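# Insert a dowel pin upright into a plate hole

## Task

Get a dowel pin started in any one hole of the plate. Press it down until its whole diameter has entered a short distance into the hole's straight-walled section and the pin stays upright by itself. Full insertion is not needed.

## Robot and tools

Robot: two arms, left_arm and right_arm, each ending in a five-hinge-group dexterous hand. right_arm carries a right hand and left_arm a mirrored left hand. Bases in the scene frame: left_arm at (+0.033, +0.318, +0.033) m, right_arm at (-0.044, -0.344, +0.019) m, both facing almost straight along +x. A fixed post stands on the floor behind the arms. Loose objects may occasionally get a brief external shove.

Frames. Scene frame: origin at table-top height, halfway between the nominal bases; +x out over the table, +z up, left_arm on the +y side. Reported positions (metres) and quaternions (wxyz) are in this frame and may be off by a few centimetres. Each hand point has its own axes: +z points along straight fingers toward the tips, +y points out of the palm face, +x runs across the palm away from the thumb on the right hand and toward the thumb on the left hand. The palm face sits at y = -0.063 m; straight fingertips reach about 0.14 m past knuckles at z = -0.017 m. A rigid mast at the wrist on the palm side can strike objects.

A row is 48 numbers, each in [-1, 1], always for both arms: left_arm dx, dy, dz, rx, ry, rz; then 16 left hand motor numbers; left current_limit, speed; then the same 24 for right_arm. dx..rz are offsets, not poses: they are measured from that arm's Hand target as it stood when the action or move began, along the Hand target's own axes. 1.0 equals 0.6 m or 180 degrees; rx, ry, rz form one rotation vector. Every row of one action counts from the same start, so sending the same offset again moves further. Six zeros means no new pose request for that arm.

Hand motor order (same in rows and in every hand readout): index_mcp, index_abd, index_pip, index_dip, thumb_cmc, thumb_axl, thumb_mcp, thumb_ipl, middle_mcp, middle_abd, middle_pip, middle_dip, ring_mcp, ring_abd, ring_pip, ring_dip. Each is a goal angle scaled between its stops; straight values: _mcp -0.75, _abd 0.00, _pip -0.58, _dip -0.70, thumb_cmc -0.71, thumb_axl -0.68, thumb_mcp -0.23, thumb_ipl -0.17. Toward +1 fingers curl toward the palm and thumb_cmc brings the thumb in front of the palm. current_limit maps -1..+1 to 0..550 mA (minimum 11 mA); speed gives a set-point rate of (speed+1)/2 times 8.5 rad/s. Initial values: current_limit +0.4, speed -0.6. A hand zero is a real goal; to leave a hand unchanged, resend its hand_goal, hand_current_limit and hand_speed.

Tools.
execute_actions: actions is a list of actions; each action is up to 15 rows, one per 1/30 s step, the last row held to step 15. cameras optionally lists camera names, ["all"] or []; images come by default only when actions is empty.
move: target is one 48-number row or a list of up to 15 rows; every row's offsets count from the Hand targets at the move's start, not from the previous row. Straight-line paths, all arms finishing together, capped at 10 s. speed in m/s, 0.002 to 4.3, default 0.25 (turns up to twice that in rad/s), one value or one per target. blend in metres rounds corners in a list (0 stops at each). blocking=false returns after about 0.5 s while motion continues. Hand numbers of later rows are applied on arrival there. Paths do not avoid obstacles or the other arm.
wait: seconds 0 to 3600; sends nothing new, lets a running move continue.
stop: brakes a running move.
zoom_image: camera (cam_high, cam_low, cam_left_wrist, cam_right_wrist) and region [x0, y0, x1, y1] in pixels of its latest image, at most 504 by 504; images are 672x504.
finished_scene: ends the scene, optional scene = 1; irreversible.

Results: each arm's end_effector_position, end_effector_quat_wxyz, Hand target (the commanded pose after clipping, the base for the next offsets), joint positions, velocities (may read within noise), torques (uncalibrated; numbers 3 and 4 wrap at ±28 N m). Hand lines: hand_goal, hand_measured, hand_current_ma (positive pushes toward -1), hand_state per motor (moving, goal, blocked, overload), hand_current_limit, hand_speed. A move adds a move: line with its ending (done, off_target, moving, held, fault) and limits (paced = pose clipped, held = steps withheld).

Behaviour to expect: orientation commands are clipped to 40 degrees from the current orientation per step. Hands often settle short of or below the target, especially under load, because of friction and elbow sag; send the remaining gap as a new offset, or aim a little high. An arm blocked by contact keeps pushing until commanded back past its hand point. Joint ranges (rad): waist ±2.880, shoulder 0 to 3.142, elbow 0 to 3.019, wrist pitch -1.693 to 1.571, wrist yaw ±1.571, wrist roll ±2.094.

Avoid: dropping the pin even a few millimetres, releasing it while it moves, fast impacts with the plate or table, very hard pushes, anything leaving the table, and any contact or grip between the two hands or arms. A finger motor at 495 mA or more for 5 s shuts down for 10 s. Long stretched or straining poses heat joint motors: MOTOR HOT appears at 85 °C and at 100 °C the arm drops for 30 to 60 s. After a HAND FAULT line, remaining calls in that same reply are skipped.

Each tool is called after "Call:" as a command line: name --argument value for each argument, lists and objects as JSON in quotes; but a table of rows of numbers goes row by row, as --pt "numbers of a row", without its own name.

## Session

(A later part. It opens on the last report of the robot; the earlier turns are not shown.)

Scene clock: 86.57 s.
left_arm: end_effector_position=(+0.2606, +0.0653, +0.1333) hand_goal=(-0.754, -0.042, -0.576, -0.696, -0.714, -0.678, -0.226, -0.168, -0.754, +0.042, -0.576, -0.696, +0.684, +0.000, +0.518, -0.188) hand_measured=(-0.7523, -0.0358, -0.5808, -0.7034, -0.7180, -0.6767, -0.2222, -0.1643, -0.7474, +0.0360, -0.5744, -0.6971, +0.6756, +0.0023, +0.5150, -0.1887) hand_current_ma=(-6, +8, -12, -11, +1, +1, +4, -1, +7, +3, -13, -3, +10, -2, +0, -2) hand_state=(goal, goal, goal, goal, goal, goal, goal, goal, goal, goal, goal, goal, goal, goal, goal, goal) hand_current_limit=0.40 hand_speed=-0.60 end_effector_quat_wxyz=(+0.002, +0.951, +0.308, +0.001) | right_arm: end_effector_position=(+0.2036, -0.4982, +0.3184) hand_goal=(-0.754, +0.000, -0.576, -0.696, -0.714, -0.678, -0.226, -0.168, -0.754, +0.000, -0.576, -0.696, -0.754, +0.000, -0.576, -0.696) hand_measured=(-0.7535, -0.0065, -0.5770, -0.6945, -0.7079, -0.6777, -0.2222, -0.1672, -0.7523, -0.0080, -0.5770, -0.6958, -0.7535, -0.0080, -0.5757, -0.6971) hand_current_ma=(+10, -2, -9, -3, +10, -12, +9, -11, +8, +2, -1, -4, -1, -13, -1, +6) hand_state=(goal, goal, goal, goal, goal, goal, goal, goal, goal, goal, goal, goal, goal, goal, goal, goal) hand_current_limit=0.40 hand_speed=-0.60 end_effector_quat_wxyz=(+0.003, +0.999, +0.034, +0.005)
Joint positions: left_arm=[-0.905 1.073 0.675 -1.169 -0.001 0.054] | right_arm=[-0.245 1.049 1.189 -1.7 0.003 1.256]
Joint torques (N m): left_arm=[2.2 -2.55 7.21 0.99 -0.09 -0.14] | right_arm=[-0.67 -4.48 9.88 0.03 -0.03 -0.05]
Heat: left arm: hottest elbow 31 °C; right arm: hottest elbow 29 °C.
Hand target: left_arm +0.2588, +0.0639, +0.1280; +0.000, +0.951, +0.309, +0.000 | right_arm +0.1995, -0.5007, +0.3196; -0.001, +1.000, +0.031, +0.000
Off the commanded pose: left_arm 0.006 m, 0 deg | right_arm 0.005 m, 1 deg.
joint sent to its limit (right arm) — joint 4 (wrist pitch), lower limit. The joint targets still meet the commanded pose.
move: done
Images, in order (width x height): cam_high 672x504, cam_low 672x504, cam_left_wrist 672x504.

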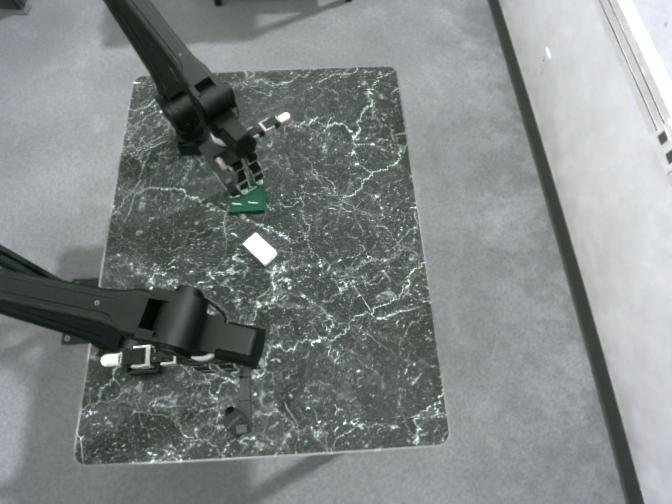

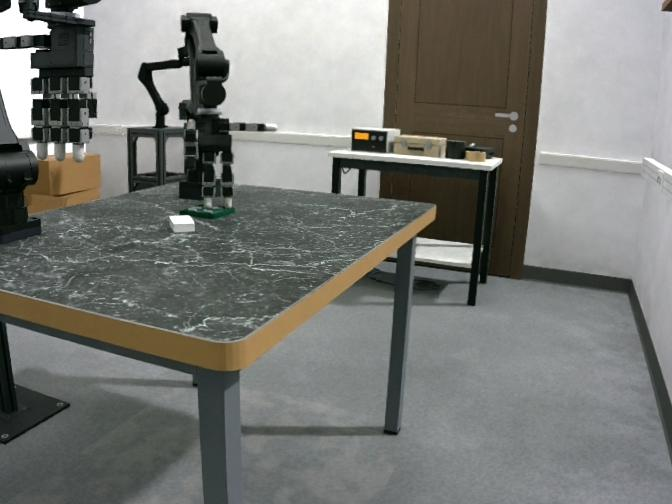

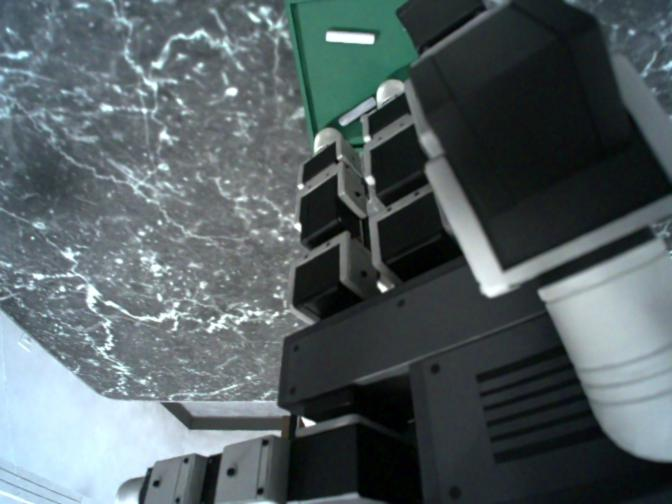

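Call:
move --target '[0,0,0.003,0,0,0,-0.754,-0.042,-0.576,-0.696,-0.714,-0.678,-0.226,-0.168,-0.754,0.042,-0.576,-0.696,0.685,0,0.518,-0.188,0.4,-0.6,0,0,0,0,0,0,-0.754,0,-0.576,-0.696,-0.714,-0.678,-0.226,-0.168,-0.754,0,-0.576,-0.696,-0.754,0,-0.576,-0.696,0.4,-0.6]' --speed 0.04 --cameras '[]'

Call:
move --target '[0,0,0,0,0,0,-0.754,0.1,-0.576,-0.696,-0.714,-0.678,-0.226,-0.168,-0.754,-0.1,-0.576,-0.696,0.685,0,0.518,-0.188,0.4,-0.85,0,0,0,0,0,0,-0.754,0,-0.576,-0.696,-0.714,-0.678,-0.226,-0.168,-0.754,0,-0.576,-0.696,-0.754,0,-0.576,-0.696,0.4,-0.6]' --speed 0.04 --cameras '["cam_left_wrist","cam_low","cam_high"]'

Call:
zoom_image --camera "cam_left_wrist" --region '[300, 55, 420, 145]'

Call:
zoom_image --camera "cam_high" --region '[225, 165, 281, 207]'

Call:
zoom_image --camera "cam_low" --region '[190, 180, 246, 222]'

Scene clock: 87.60 s.
left_arm: end_effector_position=(+0.2612, +0.0645, +0.1337) hand_goal=(-0.754, -0.042, -0.576, -0.696, -0.714, -0.678, -0.226, -0.168, -0.754, +0.042, -0.576, -0.696, +0.684, +0.000, +0.518, -0.188) hand_measured=(-0.7595, -0.0358, -0.5808, -0.7034, -0.7192, -0.6777, -0.2222, -0.1643, -0.7474, +0.0360, -0.5757, -0.6971, +0.6756, +0.0023, +0.5150, -0.1874) hand_current_ma=(-3, +0, -10, -11, +4, -2, +7, +0, +16, +1, -7, -8, +5, -9, +12, -5) hand_state=(goal, goal, goal, goal, goal, goal, goal, goal, goal, goal, goal, goal, goal, goal, goal, goal) hand_current_limit=0.40 hand_speed=-0.60 end_effector_quat_wxyz=(+0.004, +0.951, +0.309, +0.002) | right_arm: end_effector_position=(+0.2036, -0.4982, +0.3184) hand_goal=(-0.754, +0.000, -0.576, -0.696, -0.714, -0.678, -0.226, -0.168, -0.754, +0.000, -0.576, -0.696, -0.754, +0.000, -0.576, -0.696) hand_measured=(-0.7523, -0.0051, -0.5757, -0.6958, -0.7079, -0.6788, -0.2222, -0.1672, -0.7535, -0.0080, -0.5757, -0.6945, -0.7535, -0.0080, -0.5770, -0.6945) hand_current_ma=(+8, -11, -11, -12, +8, -14, +7, -4, +12, -1, +6, -13, +3, -18, -7, +8) hand_state=(goal, goal, goal, goal, goal, goal, goal, goal, goal, goal, goal, goal, goal, goal, goal, goal) hand_current_limit=0.40 hand_speed=-0.60 end_effector_quat_wxyz=(+0.003, +0.999, +0.034, +0.005)
Joint positions: left_arm=[-0.905 1.073 0.675 -1.164 -0.001 0.054] | right_arm=[-0.245 1.049 1.189 -1.7 0.003 1.256]
Joint torques (N m): left_arm=[2.14 -2.49 6.95 1.05 -0.08 -0.12] | right_arm=[-1.26 -4.25 9.65 -0.13 -0.04 -0.06]
Heat: left arm: hottest elbow 31 °C; right arm: hottest elbow 29 °C.
Hand target: left_arm +0.2589, +0.0638, +0.1263; +0.000, +0.951, +0.309, +0.000 | right_arm +0.1995, -0.5007, +0.3196; -0.001, +1.000, +0.031, +0.000
Off the commanded pose: left_arm 0.008 m, 1 deg | right_arm 0.005 m, 1 deg.
joint sent to its limit (right arm) — joint 4 (wrist pitch), lower limit. The joint targets still meet the commanded pose.
move: done

Scene clock: 88.10 s.
left_arm: end_effector_position=(+0.2615, +0.0644, +0.1338) hand_goal=(-0.754, +0.100, -0.576, -0.696, -0.714, -0.678, -0.226, -0.168, -0.754, -0.100, -0.576, -0.696, +0.684, +0.000, +0.518, -0.188) hand_measured=(-0.7607, -0.0153, -0.5808, -0.7022, -0.7192, -0.6777, -0.2222, -0.1633, -0.7474, -0.0285, -0.5744, -0.6971, +0.6756, +0.0023, +0.5150, -0.1874) hand_current_ma=(-8, -35, -11, -11, -2, +3, +8, +2, +4, +20, -9, -1, +1, -7, +5, -2) hand_state=(goal, blocked, goal, goal, goal, goal, goal, goal, goal, blocked, goal, goal, goal, goal, goal, goal) hand_current_limit=0.40 hand_speed=-0.85 end_effector_quat_wxyz=(+0.004, +0.951, +0.309, +0.002) | right_arm: end_effector_position=(+0.2036, -0.4982, +0.3184) hand_goal=(-0.754, +0.000, -0.576, -0.696, -0.714, -0.678, -0.226, -0.168, -0.754, +0.000, -0.576, -0.696, -0.754, +0.000, -0.576, -0.696) hand_measured=(-0.7523, -0.0051, -0.5770, -0.6958, -0.7092, -0.6777, -0.2212, -0.1681, -0.7535, -0.0080, -0.5770, -0.6958, -0.7535, -0.0080, -0.5770, -0.6958) hand_current_ma=(+7, -14, -7, -7, +1, -9, +10, -1, +12, +6, +4, -12, +2, -16, -2, +5) hand_state=(goal, goal, goal, goal, goal, goal, goal, goal, goal, goal, goal, goal, goal, goal, goal, goal) hand_current_limit=0.40 hand_speed=-0.60 end_effector_quat_wxyz=(+0.003, +0.999, +0.034, +0.005)
Joint positions: left_arm=[-0.905 1.073 0.675 -1.163 -0.001 0.054] | right_arm=[-0.245 1.049 1.189 -1.7 0.003 1.256]
Joint torques (N m): left_arm=[2.08 -2.49 6.95 0.98 -0.06 -0.12] | right_arm=[-0.62 -4.54 9.77 -0.12 -0.05 -0.07]
Heat: left arm: hottest elbow 31 °C; right arm: hottest elbow 29 °C.
Hand target: left_arm +0.2589, +0.0638, +0.1263; +0.000, +0.951, +0.309, +0.000 | right_arm +0.1995, -0.5007, +0.3196; -0.001, +1.000, +0.031, +0.000
Off the commanded pose: left_arm 0.008 m, 1 deg | right_arm 0.005 m, 1 deg.
joint sent to its limit (right arm) — joint 4 (wrist pitch), lower limit. The joint targets still meet the commanded pose.
move: done
Images, in order (width x height): cam_high 672x504, cam_low 672x504, cam_left_wrist 672x504.

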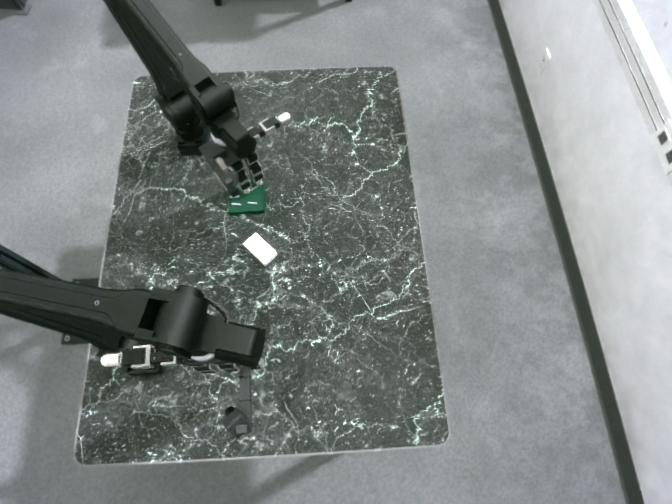

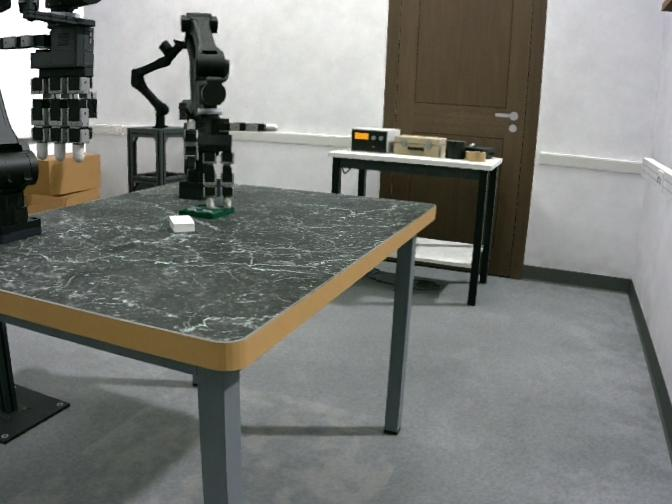

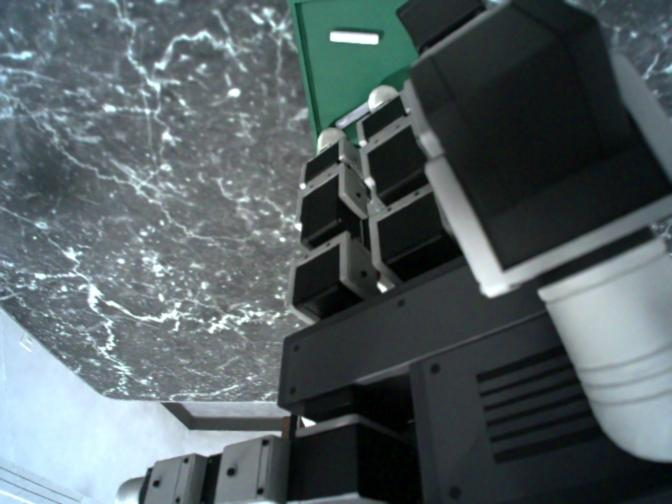

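Scaled by 4.200 from the camera's image (finer frame: 960x720).

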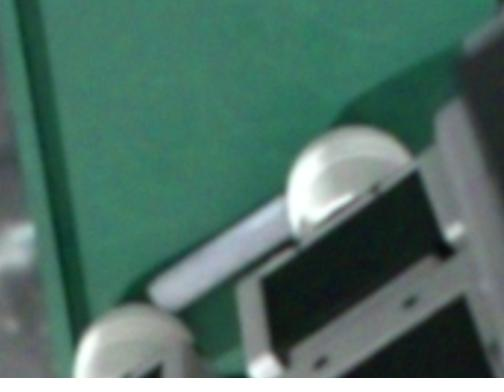

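Scaled by 9.000 from the camera's image (finer frame: 960x720).

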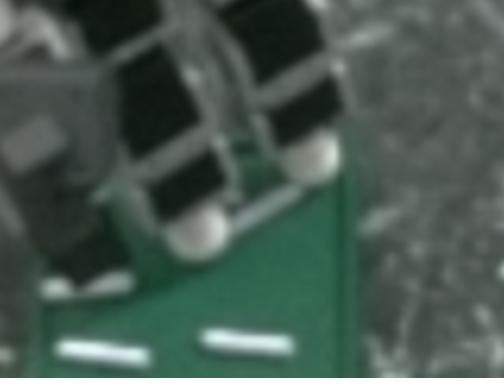

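Scaled by 9.000 from the camera's image (finer frame: 960x720).

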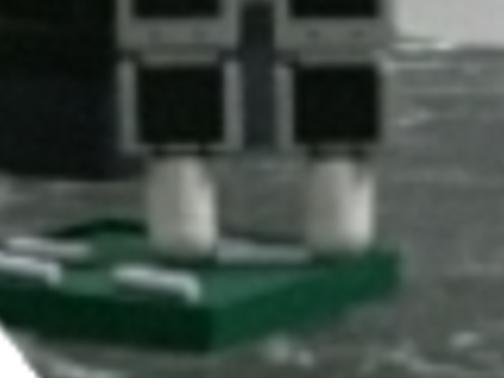

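Call:
move --target '[0,0,0,0,0,0,-0.754,0.2,-0.576,-0.696,-0.714,-0.678,-0.226,-0.168,-0.754,-0.2,-0.576,-0.696,0.685,0,0.518,-0.188,0.4,-0.85,0,0,0,0,0,0,-0.754,0,-0.576,-0.696,-0.714,-0.678,-0.226,-0.168,-0.754,0,-0.576,-0.696,-0.754,0,-0.576,-0.696,0.4,-0.6]' --speed 0.04 --cameras '[]'

Call:
move --target '[0,0,-0.05,0,0,0,-0.754,0.2,-0.576,-0.696,-0.714,-0.678,-0.226,-0.168,-0.754,-0.2,-0.576,-0.696,0.685,0,0.518,-0.188,0.4,-0.85,0,0,0,0,0,0,-0.754,0,-0.576,-0.696,-0.714,-0.678,-0.226,-0.168,-0.754,0,-0.576,-0.696,-0.754,0,-0.576,-0.696,0.4,-0.6]' --speed 0.02 --cameras '["cam_left_wrist","cam_low","cam_high"]'

Call:
zoom_image --camera "cam_left_wrist" --region '[300, 55, 420, 145]'

Call:
zoom_image --camera "cam_low" --region '[190, 180, 246, 222]'

Scene clock: 88.93 s.
left_arm: end_effector_position=(+0.2615, +0.0642, +0.1336) hand_goal=(-0.754, +0.200, -0.576, -0.696, -0.714, -0.678, -0.226, -0.168, -0.754, -0.200, -0.576, -0.696, +0.684, +0.000, +0.518, -0.188) hand_measured=(-0.7559, +0.0638, -0.5808, -0.7022, -0.7192, -0.6777, -0.2222, -0.1633, -0.7474, -0.1003, -0.5744, -0.6983, +0.6756, +0.0023, +0.5150, -0.1887) hand_current_ma=(-2, -53, -4, -3, +0, +5, +8, +10, +12, +29, -5, -1, +10, -9, +1, -4) hand_state=(goal, blocked, goal, goal, goal, goal, goal, goal, goal, blocked, goal, goal, goal, goal, goal, goal) hand_current_limit=0.40 hand_speed=-0.85 end_effector_quat_wxyz=(+0.004, +0.951, +0.309, +0.002) | right_arm: end_effector_position=(+0.2036, -0.4982, +0.3184) hand_goal=(-0.754, +0.000, -0.576, -0.696, -0.714, -0.678, -0.226, -0.168, -0.754, +0.000, -0.576, -0.696, -0.754, +0.000, -0.576, -0.696) hand_measured=(-0.7535, -0.0065, -0.5770, -0.6958, -0.7079, -0.6767, -0.2212, -0.1681, -0.7535, -0.0065, -0.5757, -0.6958, -0.7535, -0.0080, -0.5770, -0.6958) hand_current_ma=(+7, -8, -8, -6, +0, -4, +5, -8, +11, -2, +2, -8, +5, -12, -5, +9) hand_state=(goal, goal, goal, goal, goal, goal, goal, goal, goal, goal, goal, goal, goal, goal, goal, goal) hand_current_limit=0.40 hand_speed=-0.60 end_effector_quat_wxyz=(+0.003, +0.999, +0.034, +0.005)
Joint positions: left_arm=[-0.906 1.074 0.675 -1.163 -0.001 0.054] | right_arm=[-0.245 1.049 1.189 -1.7 0.003 1.256]
Joint torques (N m): left_arm=[2.02 -2.49 6.93 0.96 -0.05 -0.11] | right_arm=[-0.26 -4.84 9.95 -0.12 -0.03 -0.04]
Heat: left arm: hottest elbow 31 °C; right arm: hottest elbow 29 °C.
Hand target: left_arm +0.2588, +0.0638, +0.1263; +0.000, +0.951, +0.309, +0.000 | right_arm +0.1995, -0.5007, +0.3196; -0.001, +1.000, +0.031, +0.000
Off the commanded pose: left_arm 0.008 m, 1 deg | right_arm 0.005 m, 1 deg.
joint sent to its limit (right arm) — joint 4 (wrist pitch), lower limit. The joint targets still meet the commanded pose.
move: done

Scene clock: 90.97 s.
left_arm: end_effector_position=(+0.2504, +0.0779, +0.1330) hand_goal=(-0.754, +0.200, -0.576, -0.696, -0.714, -0.678, -0.226, -0.168, -0.754, -0.200, -0.576, -0.696, +0.684, +0.000, +0.518, -0.188) hand_measured=(-0.7511, +0.0638, -0.5744, -0.6945, -0.7079, -0.6777, -0.2212, -0.1633, -0.7414, -0.1003, -0.5718, -0.6932, +0.6756, +0.0023, +0.5163, -0.1887) hand_current_ma=(-1, -51, -10, -8, +4, +1, +11, -3, +18, +37, -9, -2, +11, -11, -6, -8) hand_state=(goal, blocked, goal, goal, goal, goal, goal, goal, goal, blocked, goal, goal, goal, goal, goal, goal) hand_current_limit=0.40 hand_speed=-0.85 end_effector_quat_wxyz=(-0.022, +0.951, +0.309, -0.008) | right_arm: end_effector_position=(+0.2036, -0.4982, +0.3184) hand_goal=(-0.754, +0.000, -0.576, -0.696, -0.714, -0.678, -0.226, -0.168, -0.754, +0.000, -0.576, -0.696, -0.754, +0.000, -0.576, -0.696) hand_measured=(-0.7535, -0.0065, -0.5770, -0.6958, -0.7079, -0.6777, -0.2212, -0.1681, -0.7535, -0.0080, -0.5770, -0.6945, -0.7535, -0.0080, -0.5770, -0.6971) hand_current_ma=(+9, -15, -10, -9, +7, -18, +13, +0, +11, +1, +0, -9, +3, -16, +0, +6) hand_state=(goal, goal, goal, goal, goal, goal, goal, goal, goal, goal, goal, goal, goal, goal, goal, goal) hand_current_limit=0.40 hand_speed=-0.60 end_effector_quat_wxyz=(+0.003, +0.999, +0.034, +0.005)
Joint positions: left_arm=[-0.906 1.057 0.675 -1.235 -0.001 0.054] | right_arm=[-0.245 1.049 1.189 -1.7 0.003 1.256]
Joint torques (N m): left_arm=[2.2 -3.96 11.26 -0.25 -0.04 -0.11] | right_arm=[-0.15 -4.72 10.04 -0.03 0 -0.11]
Heat: left arm: hottest elbow 31 °C; right arm: hottest elbow 29 °C.
Hand target: left_arm +0.2588, +0.0638, +0.1562; +0.000, +0.951, +0.309, +0.000 | right_arm +0.1995, -0.5007, +0.3196; -0.001, +1.000, +0.031, +0.000
Off the commanded pose: left_arm 0.028 m, 3 deg | right_arm 0.005 m, 1 deg.
joint sent to its limit (right arm) — joint 4 (wrist pitch), lower limit. The joint targets still meet the commanded pose.
move: off_target (left_arm)
Images, in order (width x height): cam_high 672x504, cam_low 672x504, cam_left_wrist 672x504.

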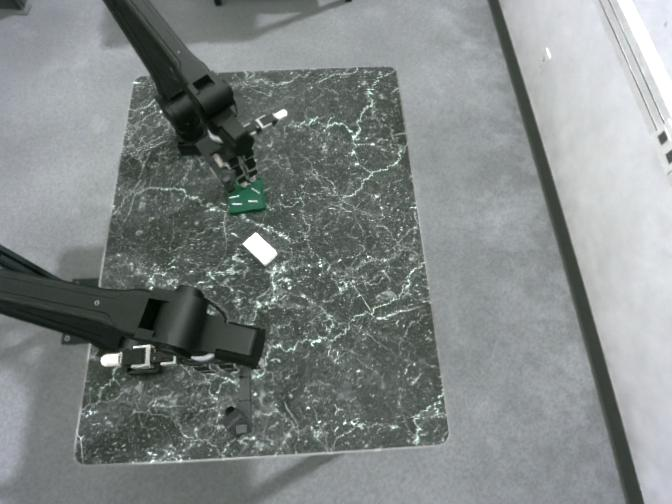

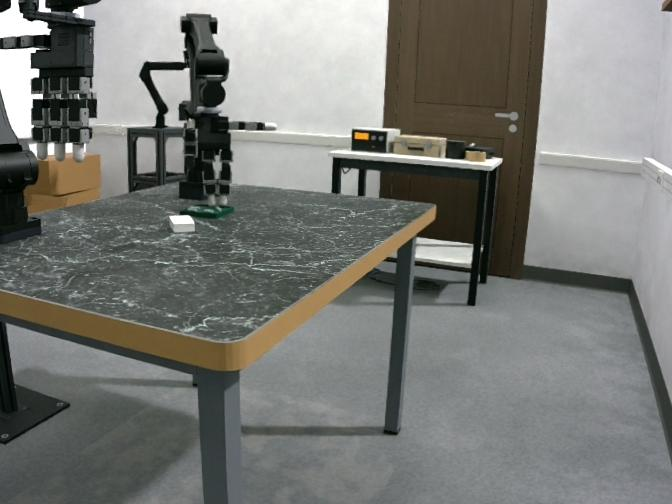

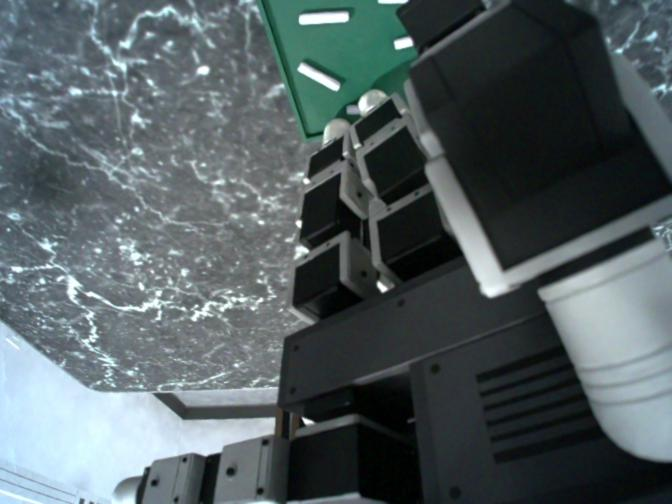

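Scaled by 4.200 from the camera's image (finer frame: 960x720).

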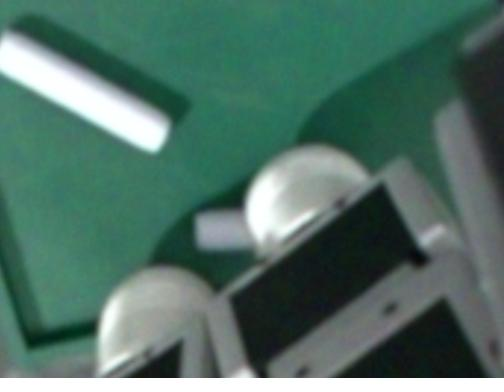

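Scaled by 9.000 from the camera's image (finer frame: 960x720).

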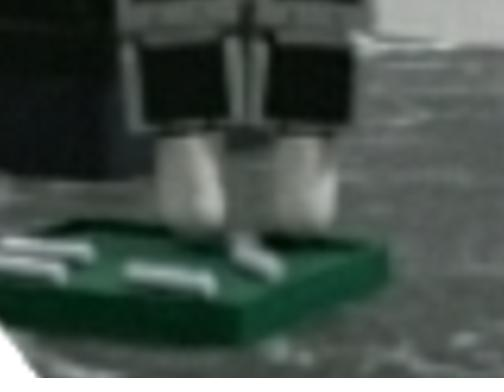

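Call:
move --target '[0,0,-0.12,0,0,0,-0.754,-0.042,-0.576,-0.696,-0.714,-0.678,-0.226,-0.168,-0.754,0.042,-0.576,-0.696,0.685,0,0.518,-0.188,0.4,-0.6,0,0,0,0,0,0,-0.754,0,-0.576,-0.696,-0.714,-0.678,-0.226,-0.168,-0.754,0,-0.576,-0.696,-0.754,0,-0.576,-0.696,0.4,-0.6]' --speed 0.08 --cameras '["cam_left_wrist","cam_low","cam_high"]'

Call:
zoom_image --camera "cam_left_wrist" --region '[260, 0, 420, 120]'

Call:
zoom_image --camera "cam_high" --region '[215, 165, 285, 217]'

Scene clock: 92.77 s.
left_arm: end_effector_position=(+0.2524, +0.0754, +0.2036) hand_goal=(-0.754, -0.042, -0.576, -0.696, -0.714, -0.678, -0.226, -0.168, -0.754, +0.042, -0.576, -0.696, +0.684, +0.000, +0.518, -0.188) hand_measured=(-0.7511, -0.0461, -0.5731, -0.6945, -0.7092, -0.6777, -0.2222, -0.1633, -0.7438, +0.0447, -0.5718, -0.6932, +0.6756, +0.0023, +0.5150, -0.1874) hand_current_ma=(-7, +2, -5, -4, +8, +6, +2, +1, +13, +8, -13, +2, +7, -11, +3, -12) hand_state=(goal, goal, goal, goal, goal, goal, goal, goal, goal, goal, goal, goal, goal, goal, goal, goal) hand_current_limit=0.40 hand_speed=-0.60 end_effector_quat_wxyz=(-0.023, +0.951, +0.309, -0.008) | right_arm: end_effector_position=(+0.2036, -0.4982, +0.3184) hand_goal=(-0.754, +0.000, -0.576, -0.696, -0.714, -0.678, -0.226, -0.168, -0.754, +0.000, -0.576, -0.696, -0.754, +0.000, -0.576, -0.696) hand_measured=(-0.7535, -0.0065, -0.5770, -0.6958, -0.7092, -0.6777, -0.2212, -0.1672, -0.7547, -0.0065, -0.5770, -0.6958, -0.7535, -0.0095, -0.5770, -0.6971) hand_current_ma=(+15, -17, -7, -11, +6, -11, +10, -11, +6, +6, +3, -1, -5, -22, +5, +9) hand_state=(goal, goal, goal, goal, goal, goal, goal, goal, goal, goal, goal, goal, goal, goal, goal, goal) hand_current_limit=0.40 hand_speed=-0.60 end_effector_quat_wxyz=(+0.003, +0.999, +0.034, +0.005)
Joint positions: left_arm=[-0.906 1.006 0.835 -1.449 -0.001 0.054] | right_arm=[-0.245 1.049 1.189 -1.7 0.003 1.256]
Joint torques (N m): left_arm=[2.26 -3.43 11.9 -0.12 -0.04 -0.11] | right_arm=[-0.85 -4.54 9.81 -0.25 -0.01 -0.08]
Heat: left arm: hottest elbow 32 °C; right arm: hottest elbow 29 °C.
Hand target: left_arm +0.2589, +0.0637, +0.2283; +0.000, +0.951, +0.309, +0.000 | right_arm +0.1995, -0.5007, +0.3196; -0.001, +1.000, +0.031, +0.000
Off the commanded pose: left_arm 0.028 m, 3 deg | right_arm 0.005 m, 1 deg.
joint sent to its limit (right arm) — joint 4 (wrist pitch), lower limit. The joint targets still meet the commanded pose.
move: off_target (left_arm)
Images, in order (width x height): cam_high 672x504, cam_low 672x504, cam_left_wrist 672x504.

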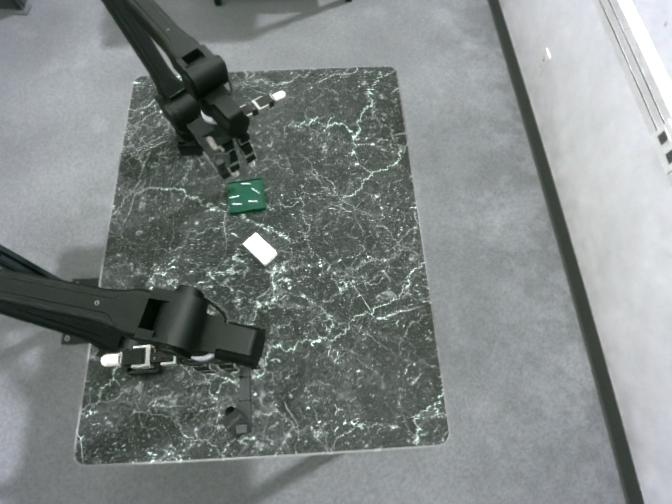

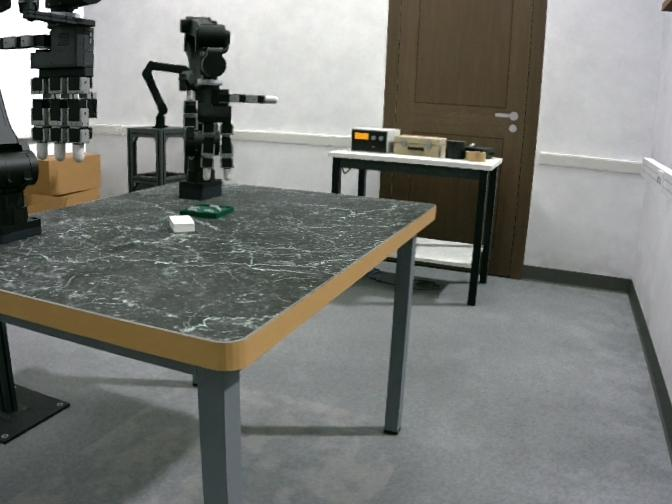

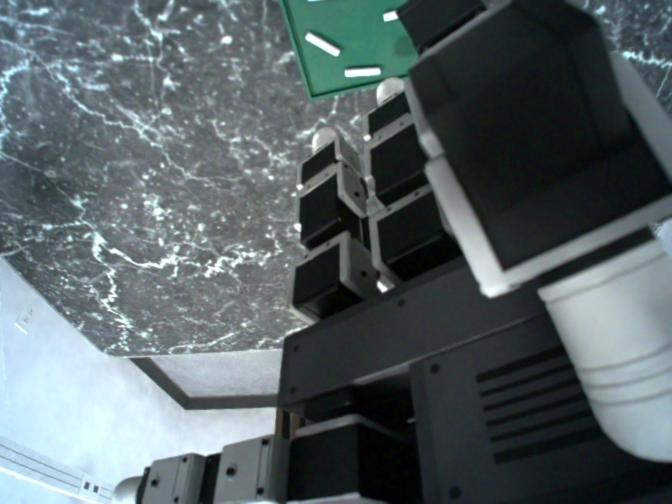

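Scaled by 3.150 from the camera's image (finer frame: 960x720).

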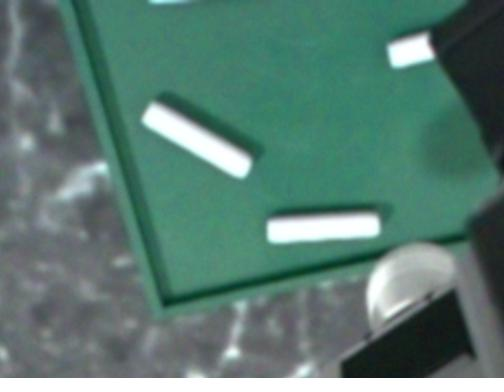

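Scaled by 7.200 from the camera's image (finer frame: 960x720).

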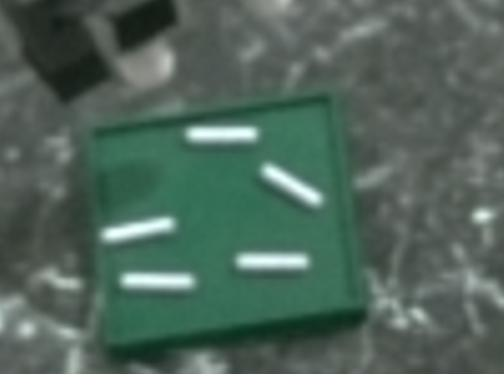

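Call:
move --target '[-0.042,-0.0563,0.1338,0,0,0,-0.754,0,-0.576,-0.696,-0.714,-0.678,-0.226,-0.168,-0.98,0,-0.98,-0.98,0.685,0,0.518,-0.188,0.4,-0.6,0,0,0,0,0,0,-0.754,0,-0.576,-0.696,-0.714,-0.678,-0.226,-0.168,-0.754,0,-0.576,-0.696,-0.754,0,-0.576,-0.696,0.4,-0.6]' --speed 0.08 --cameras '["cam_left_wrist","cam_low","cam_high"]'

Call:
zoom_image --camera "cam_left_wrist" --region '[260, 40, 420, 160]'

Call:
zoom_image --camera "cam_high" --region '[215, 165, 285, 217]'

Scene clock: 96.03 s.
left_arm: end_effector_position=(+0.2199, +0.0779, +0.1473) hand_goal=(-0.754, +0.000, -0.576, -0.696, -0.714, -0.678, -0.226, -0.168, -0.980, +0.000, -0.980, -0.980, +0.684, +0.000, +0.518, -0.188) hand_measured=(-0.7498, -0.0007, -0.5731, -0.6932, -0.7092, -0.6777, -0.2212, -0.1643, -0.9705, -0.0007, -0.9722, -0.9799, +0.6756, +0.0023, +0.5150, -0.1887) hand_current_ma=(-5, +1, -9, -11, +3, +9, +5, -4, +11, +3, -7, -8, +7, -9, +2, -4) hand_state=(goal, goal, goal, goal, goal, goal, goal, goal, goal, goal, goal, goal, goal, goal, goal, goal) hand_current_limit=0.40 hand_speed=-0.60 end_effector_quat_wxyz=(-0.008, +0.951, +0.308, -0.002) | right_arm: end_effector_position=(+0.2036, -0.4982, +0.3184) hand_goal=(-0.754, +0.000, -0.576, -0.696, -0.714, -0.678, -0.226, -0.168, -0.754, +0.000, -0.576, -0.696, -0.754, +0.000, -0.576, -0.696) hand_measured=(-0.7535, -0.0051, -0.5770, -0.6958, -0.7079, -0.6777, -0.2212, -0.1672, -0.7523, -0.0065, -0.5770, -0.6958, -0.7535, -0.0080, -0.5770, -0.6958) hand_current_ma=(+7, -5, -4, -9, -1, -12, +0, -13, +7, +11, +10, -6, +10, -17, -5, +14) hand_state=(goal, goal, goal, goal, goal, goal, goal, goal, goal, goal, goal, goal, goal, goal, goal, goal) hand_current_limit=0.40 hand_speed=-0.60 end_effector_quat_wxyz=(+0.003, +0.999, +0.034, +0.005)
Joint positions: left_arm=[-1.013 0.959 0.649 -1.277 -0.001 -0.052] | right_arm=[-0.245 1.049 1.189 -1.7 0.003 1.256]
Joint torques (N m): left_arm=[2.08 -2.73 7.39 0.85 -0.08 -0.11] | right_arm=[-1.2 -4.89 9.94 -0.18 -0.04 -0.04]
Heat: left arm: hottest elbow 32 °C; right arm: hottest elbow 29 °C.
Hand target: left_arm +0.2186, +0.0763, +0.1480; +0.000, +0.951, +0.309, +0.000 | right_arm +0.1995, -0.5007, +0.3196; -0.001, +1.000, +0.031, +0.000
Off the commanded pose: left_arm 0.002 m, 1 deg | right_arm 0.005 m, 1 deg.
joint sent to its limit (right arm) — joint 4 (wrist pitch), lower limit. The joint targets still meet the commanded pose.
move: done
Images, in order (width x height): cam_high 672x504, cam_low 672x504, cam_left_wrist 672x504.

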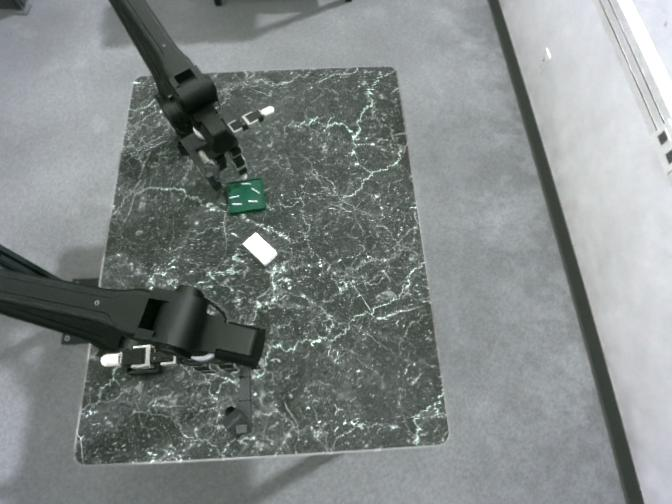

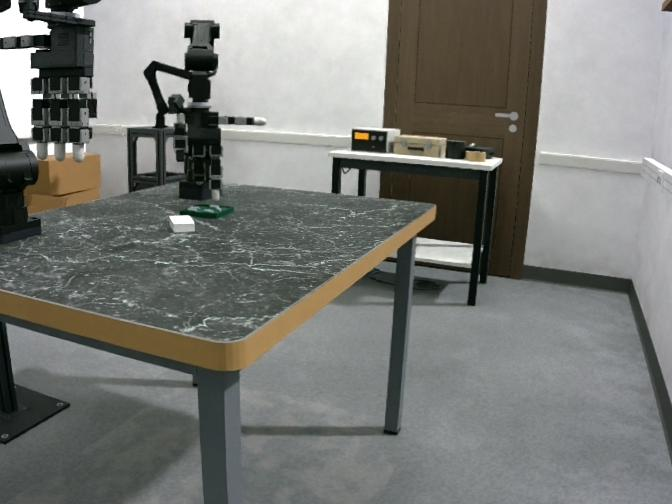

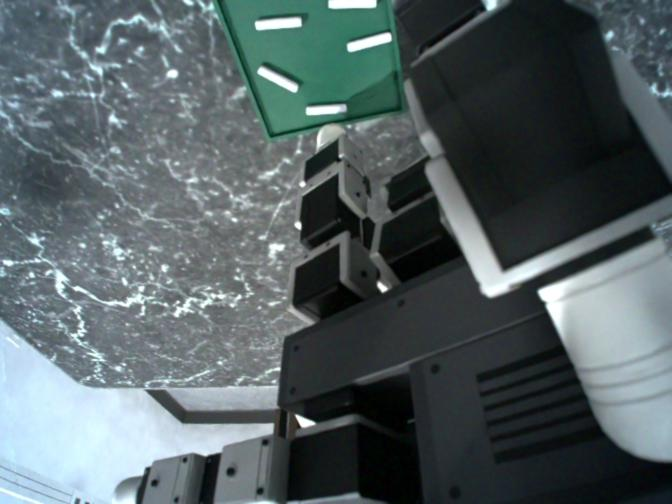

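Scaled by 3.150 from the camera's image (finer frame: 960x720).

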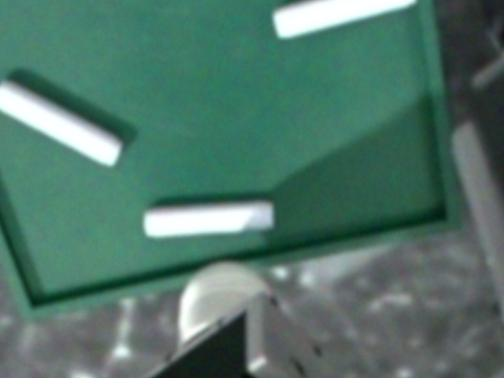

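Scaled by 7.200 from the camera's image (finer frame: 960x720).

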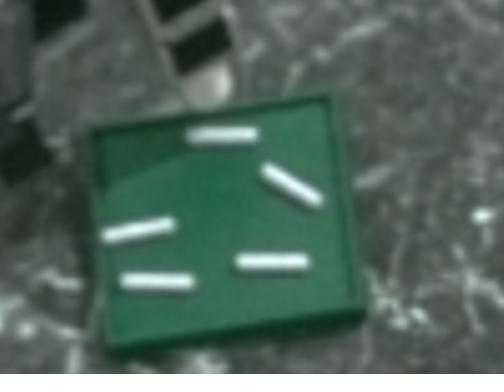

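Call:
move --pt "-0.0027 0.0094 0.0067 0 0 0 -0.754 0 -0.576 -0.696 -0.714 -0.678 -0.226 -0.168 -0.98 0 -0.98 -0.98 0.685 0 0.518 -0.188 0.4 -0.6 0 0 0 0 0 0 -0.754 0 -0.576 -0.696 -0.714 -0.678 -0.226 -0.168 -0.754 0 -0.576 -0.696 -0.754 0 -0.576 -0.696 0.4 -0.6" --pt "-0.0027 0.0094 0.0267 0 0 0 -0.754 0 -0.576 -0.696 -0.714 -0.678 -0.226 -0.168 -0.98 0 -0.98 -0.98 0.685 0 0.518 -0.188 0.4 -0.6 0 0 0 0 0 0 -0.754 0 -0.576 -0.696 -0.714 -0.678 -0.226 -0.168 -0.754 0 -0.576 -0.696 -0.754 0 -0.576 -0.696 0.4 -0.6" --speed 0.04 --cameras '["cam_left_wrist","cam_high"]'

Call:
zoom_image --camera "cam_left_wrist" --region '[260, 40, 420, 160]'

Call:
zoom_image --camera "cam_high" --region '[215, 165, 285, 217]'

Scene clock: 97.83 s.
left_arm: end_effector_position=(+0.2222, +0.0718, +0.1369) hand_goal=(-0.754, +0.000, -0.576, -0.696, -0.714, -0.678, -0.226, -0.168, -0.980, +0.000, -0.980, -0.980, +0.684, +0.000, +0.518, -0.188) hand_measured=(-0.7511, -0.0051, -0.5731, -0.7022, -0.7117, -0.6777, -0.2222, -0.1633, -0.9705, -0.0007, -0.9722, -0.9812, +0.6756, +0.0008, +0.5150, -0.1887) hand_current_ma=(-4, +5, -8, -4, +4, +4, +4, +2, +5, +5, -7, -5, +4, -7, -2, -8) hand_state=(goal, goal, goal, goal, goal, goal, goal, goal, goal, goal, goal, goal, goal, goal, goal, goal) hand_current_limit=0.40 hand_speed=-0.60 end_effector_quat_wxyz=(+0.002, +0.951, +0.308, +0.001) | right_arm: end_effector_position=(+0.2036, -0.4982, +0.3184) hand_goal=(-0.754, +0.000, -0.576, -0.696, -0.714, -0.678, -0.226, -0.168, -0.754, +0.000, -0.576, -0.696, -0.754, +0.000, -0.576, -0.696) hand_measured=(-0.7523, -0.0065, -0.5770, -0.6958, -0.7079, -0.6777, -0.2222, -0.1672, -0.7535, -0.0080, -0.5757, -0.6958, -0.7535, -0.0080, -0.5770, -0.6971) hand_current_ma=(+11, -9, -12, -9, +7, -9, +5, -5, +22, +7, -6, -8, +2, -21, -3, +7) hand_state=(goal, goal, goal, goal, goal, goal, goal, goal, goal, goal, goal, goal, goal, goal, goal, goal) hand_current_limit=0.40 hand_speed=-0.60 end_effector_quat_wxyz=(+0.003, +0.999, +0.034, +0.005)
Joint positions: left_arm=[-1.019 0.978 0.626 -1.216 -0.001 -0.059] | right_arm=[-0.245 1.049 1.189 -1.7 0.003 1.256]
Joint torques (N m): left_arm=[2.2 -1.49 7.3 0.95 -0.1 -0.12] | right_arm=[-0.73 -4.72 9.92 -0.08 -0.04 -0.06]
Heat: left arm: hottest elbow 32 °C; right arm: hottest elbow 29 °C.
Hand target: left_arm +0.2206, +0.0707, +0.1321; +0.000, +0.951, +0.309, +0.000 | right_arm +0.1995, -0.5007, +0.3196; -0.001, +1.000, +0.031, +0.000
Off the commanded pose: left_arm 0.005 m, 0 deg | right_arm 0.005 m, 1 deg.
joint sent to its limit (right arm) — joint 4 (wrist pitch), lower limit. The joint targets still meet the commanded pose.
move: done
Images, in order (width x height): cam_high 672x504, cam_left_wrist 672x504.

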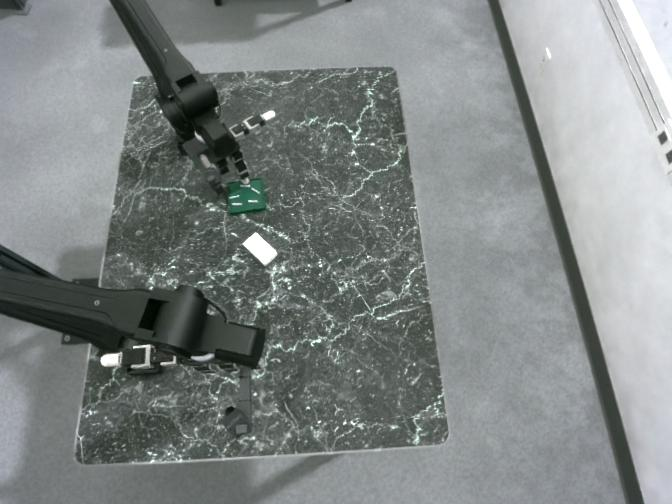

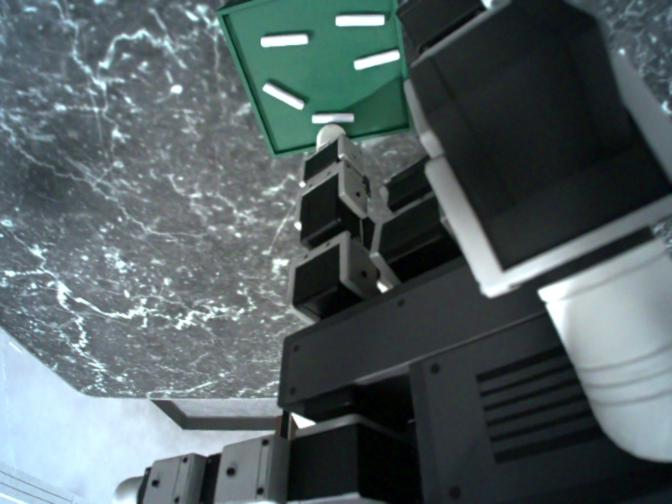

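Scaled by 3.150 from the camera's image (finer frame: 960x720).

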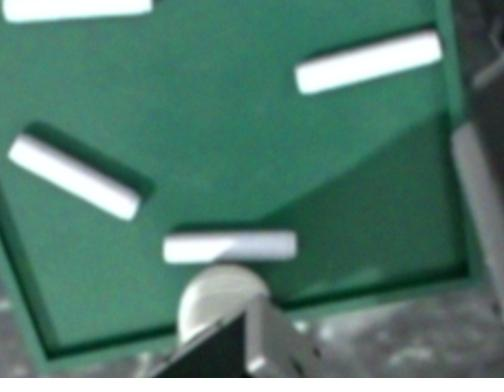

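Scaled by 7.200 from the camera's image (finer frame: 960x720).

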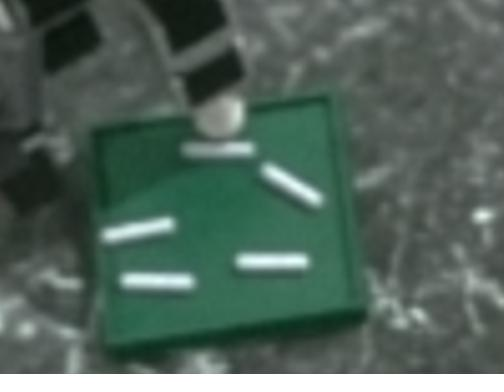

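Call:
move --pt "0 0 -0.09 0 0 0 -0.754 0 -0.576 -0.696 -0.714 -0.678 -0.226 -0.168 -0.98 0 -0.98 -0.98 0.685 0 0.518 -0.188 0.4 -0.6 0 0 0 0 0 0 -0.754 0 -0.576 -0.696 -0.714 -0.678 -0.226 -0.168 -0.754 0 -0.576 -0.696 -0.754 0 -0.576 -0.696 0.4 -0.6" --pt "-0.0396 -0.0181 -0.09 0 0 0.1944 -0.754 -0.042 -0.576 -0.696 -0.714 -0.678 -0.226 -0.168 -0.754 0.042 -0.576 -0.696 0.685 0 0.518 -0.188 0.4 -0.6 0 0 0 0 0 0 -0.754 0 -0.576 -0.696 -0.714 -0.678 -0.226 -0.168 -0.754 0 -0.576 -0.696 -0.754 0 -0.576 -0.696 0.4 -0.6" --pt "-0.0396 -0.0181 -0.038 0 0 0.1944 -0.754 -0.042 -0.576 -0.696 -0.714 -0.678 -0.226 -0.168 -0.754 0.042 -0.576 -0.696 0.685 0 0.518 -0.188 0.4 -0.6 0 0 0 0 0 0 -0.754 0 -0.576 -0.696 -0.714 -0.678 -0.226 -0.168 -0.754 0 -0.576 -0.696 -0.754 0 -0.576 -0.696 0.4 -0.6" --speed 0.1 --cameras '["cam_left_wrist","cam_low","cam_high"]'

Call:
zoom_image --camera "cam_left_wrist" --region '[260, 20, 420, 140]'

Call:
zoom_image --camera "cam_high" --region '[215, 165, 285, 217]'

Scene clock: 104.90 s.
left_arm: end_effector_position=(+0.1932, +0.0654, +0.1586) hand_goal=(-0.754, -0.042, -0.576, -0.696, -0.714, -0.678, -0.226, -0.168, -0.754, +0.042, -0.576, -0.696, +0.684, +0.000, +0.518, -0.188) hand_measured=(-0.7450, -0.0358, -0.5718, -0.6945, -0.7092, -0.6777, -0.2222, -0.1643, -0.7486, +0.0374, -0.5757, -0.6971, +0.6756, +0.0008, +0.5163, -0.1887) hand_current_ma=(+1, +4, -13, -14, +6, -3, +10, +2, +9, +7, -6, -6, +7, -7, -3, -9) hand_state=(goal, goal, goal, goal, goal, goal, goal, goal, goal, goal, goal, goal, goal, goal, goal, goal) hand_current_limit=0.40 hand_speed=-0.60 end_effector_quat_wxyz=(+0.000, +1.000, +0.009, +0.001) | right_arm: end_effector_position=(+0.2036, -0.4982, +0.3184) hand_goal=(-0.754, +0.000, -0.576, -0.696, -0.714, -0.678, -0.226, -0.168, -0.754, +0.000, -0.576, -0.696, -0.754, +0.000, -0.576, -0.696) hand_measured=(-0.7523, -0.0065, -0.5782, -0.6958, -0.7079, -0.6777, -0.2212, -0.1672, -0.7523, -0.0080, -0.5770, -0.6958, -0.7535, -0.0080, -0.5770, -0.6971) hand_current_ma=(+15, -8, -6, -10, +5, -7, +4, -5, +15, +0, +0, -4, +3, -15, -1, +14) hand_state=(goal, goal, goal, goal, goal, goal, goal, goal, goal, goal, goal, goal, goal, goal, goal, goal) hand_current_limit=0.40 hand_speed=-0.60 end_effector_quat_wxyz=(+0.003, +0.999, +0.034, +0.005)
Joint positions: left_arm=[-0.904 0.924 0.657 -1.304 -0.001 0.665] | right_arm=[-0.245 1.049 1.189 -1.7 0.003 1.256]
Joint torques (N m): left_arm=[3.31 -1.2 7.64 1.01 -0.01 0.06] | right_arm=[-0.56 -4.54 9.96 -0.13 -0.01 -0.05]
Heat: left arm: hottest elbow 32 °C; right arm: hottest elbow 29 °C.
Hand target: left_arm +0.1951, +0.0656, +0.1550; +0.000, +1.000, +0.009, +0.000 | right_arm +0.1995, -0.5007, +0.3196; -0.001, +1.000, +0.031, +0.000
Off the commanded pose: left_arm 0.004 m, 0 deg | right_arm 0.005 m, 1 deg.
joint sent to its limit (right arm) — joint 4 (wrist pitch), lower limit. The joint targets still meet the commanded pose.
move: done; target 2's new numbers were sent with left_arm's hand 0.019 m and 2 deg from that target
Images, in order (width x height): cam_high 672x504, cam_low 672x504, cam_left_wrist 672x504.

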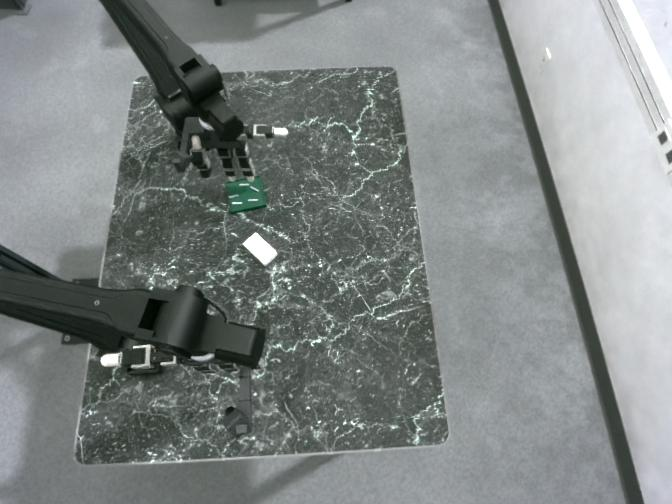

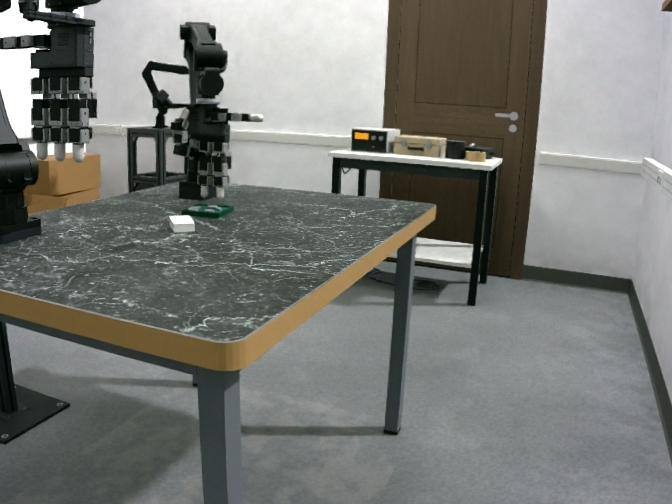

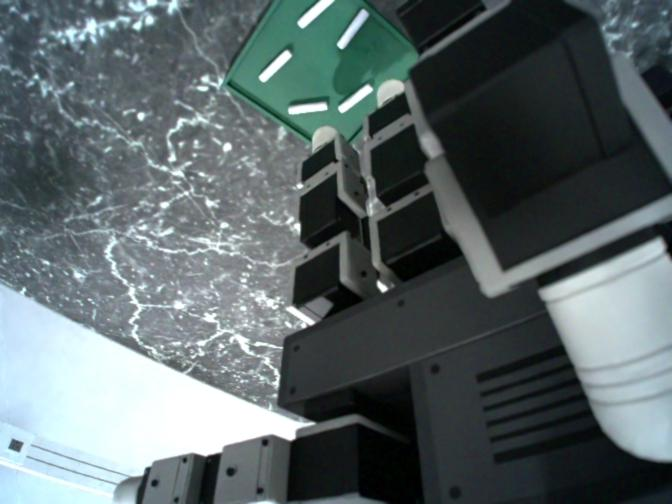

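Scaled by 3.150 from the camera's image (finer frame: 960x720).

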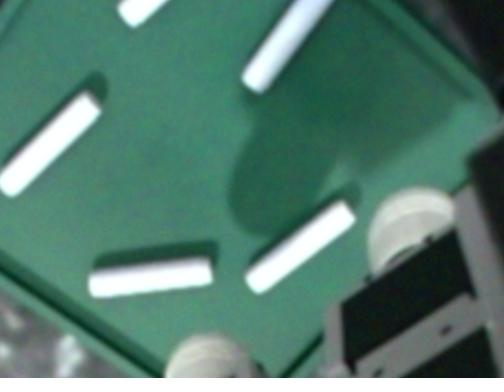

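Scaled by 7.200 from the camera's image (finer frame: 960x720).

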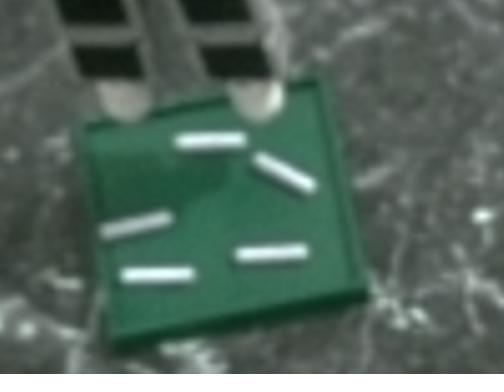

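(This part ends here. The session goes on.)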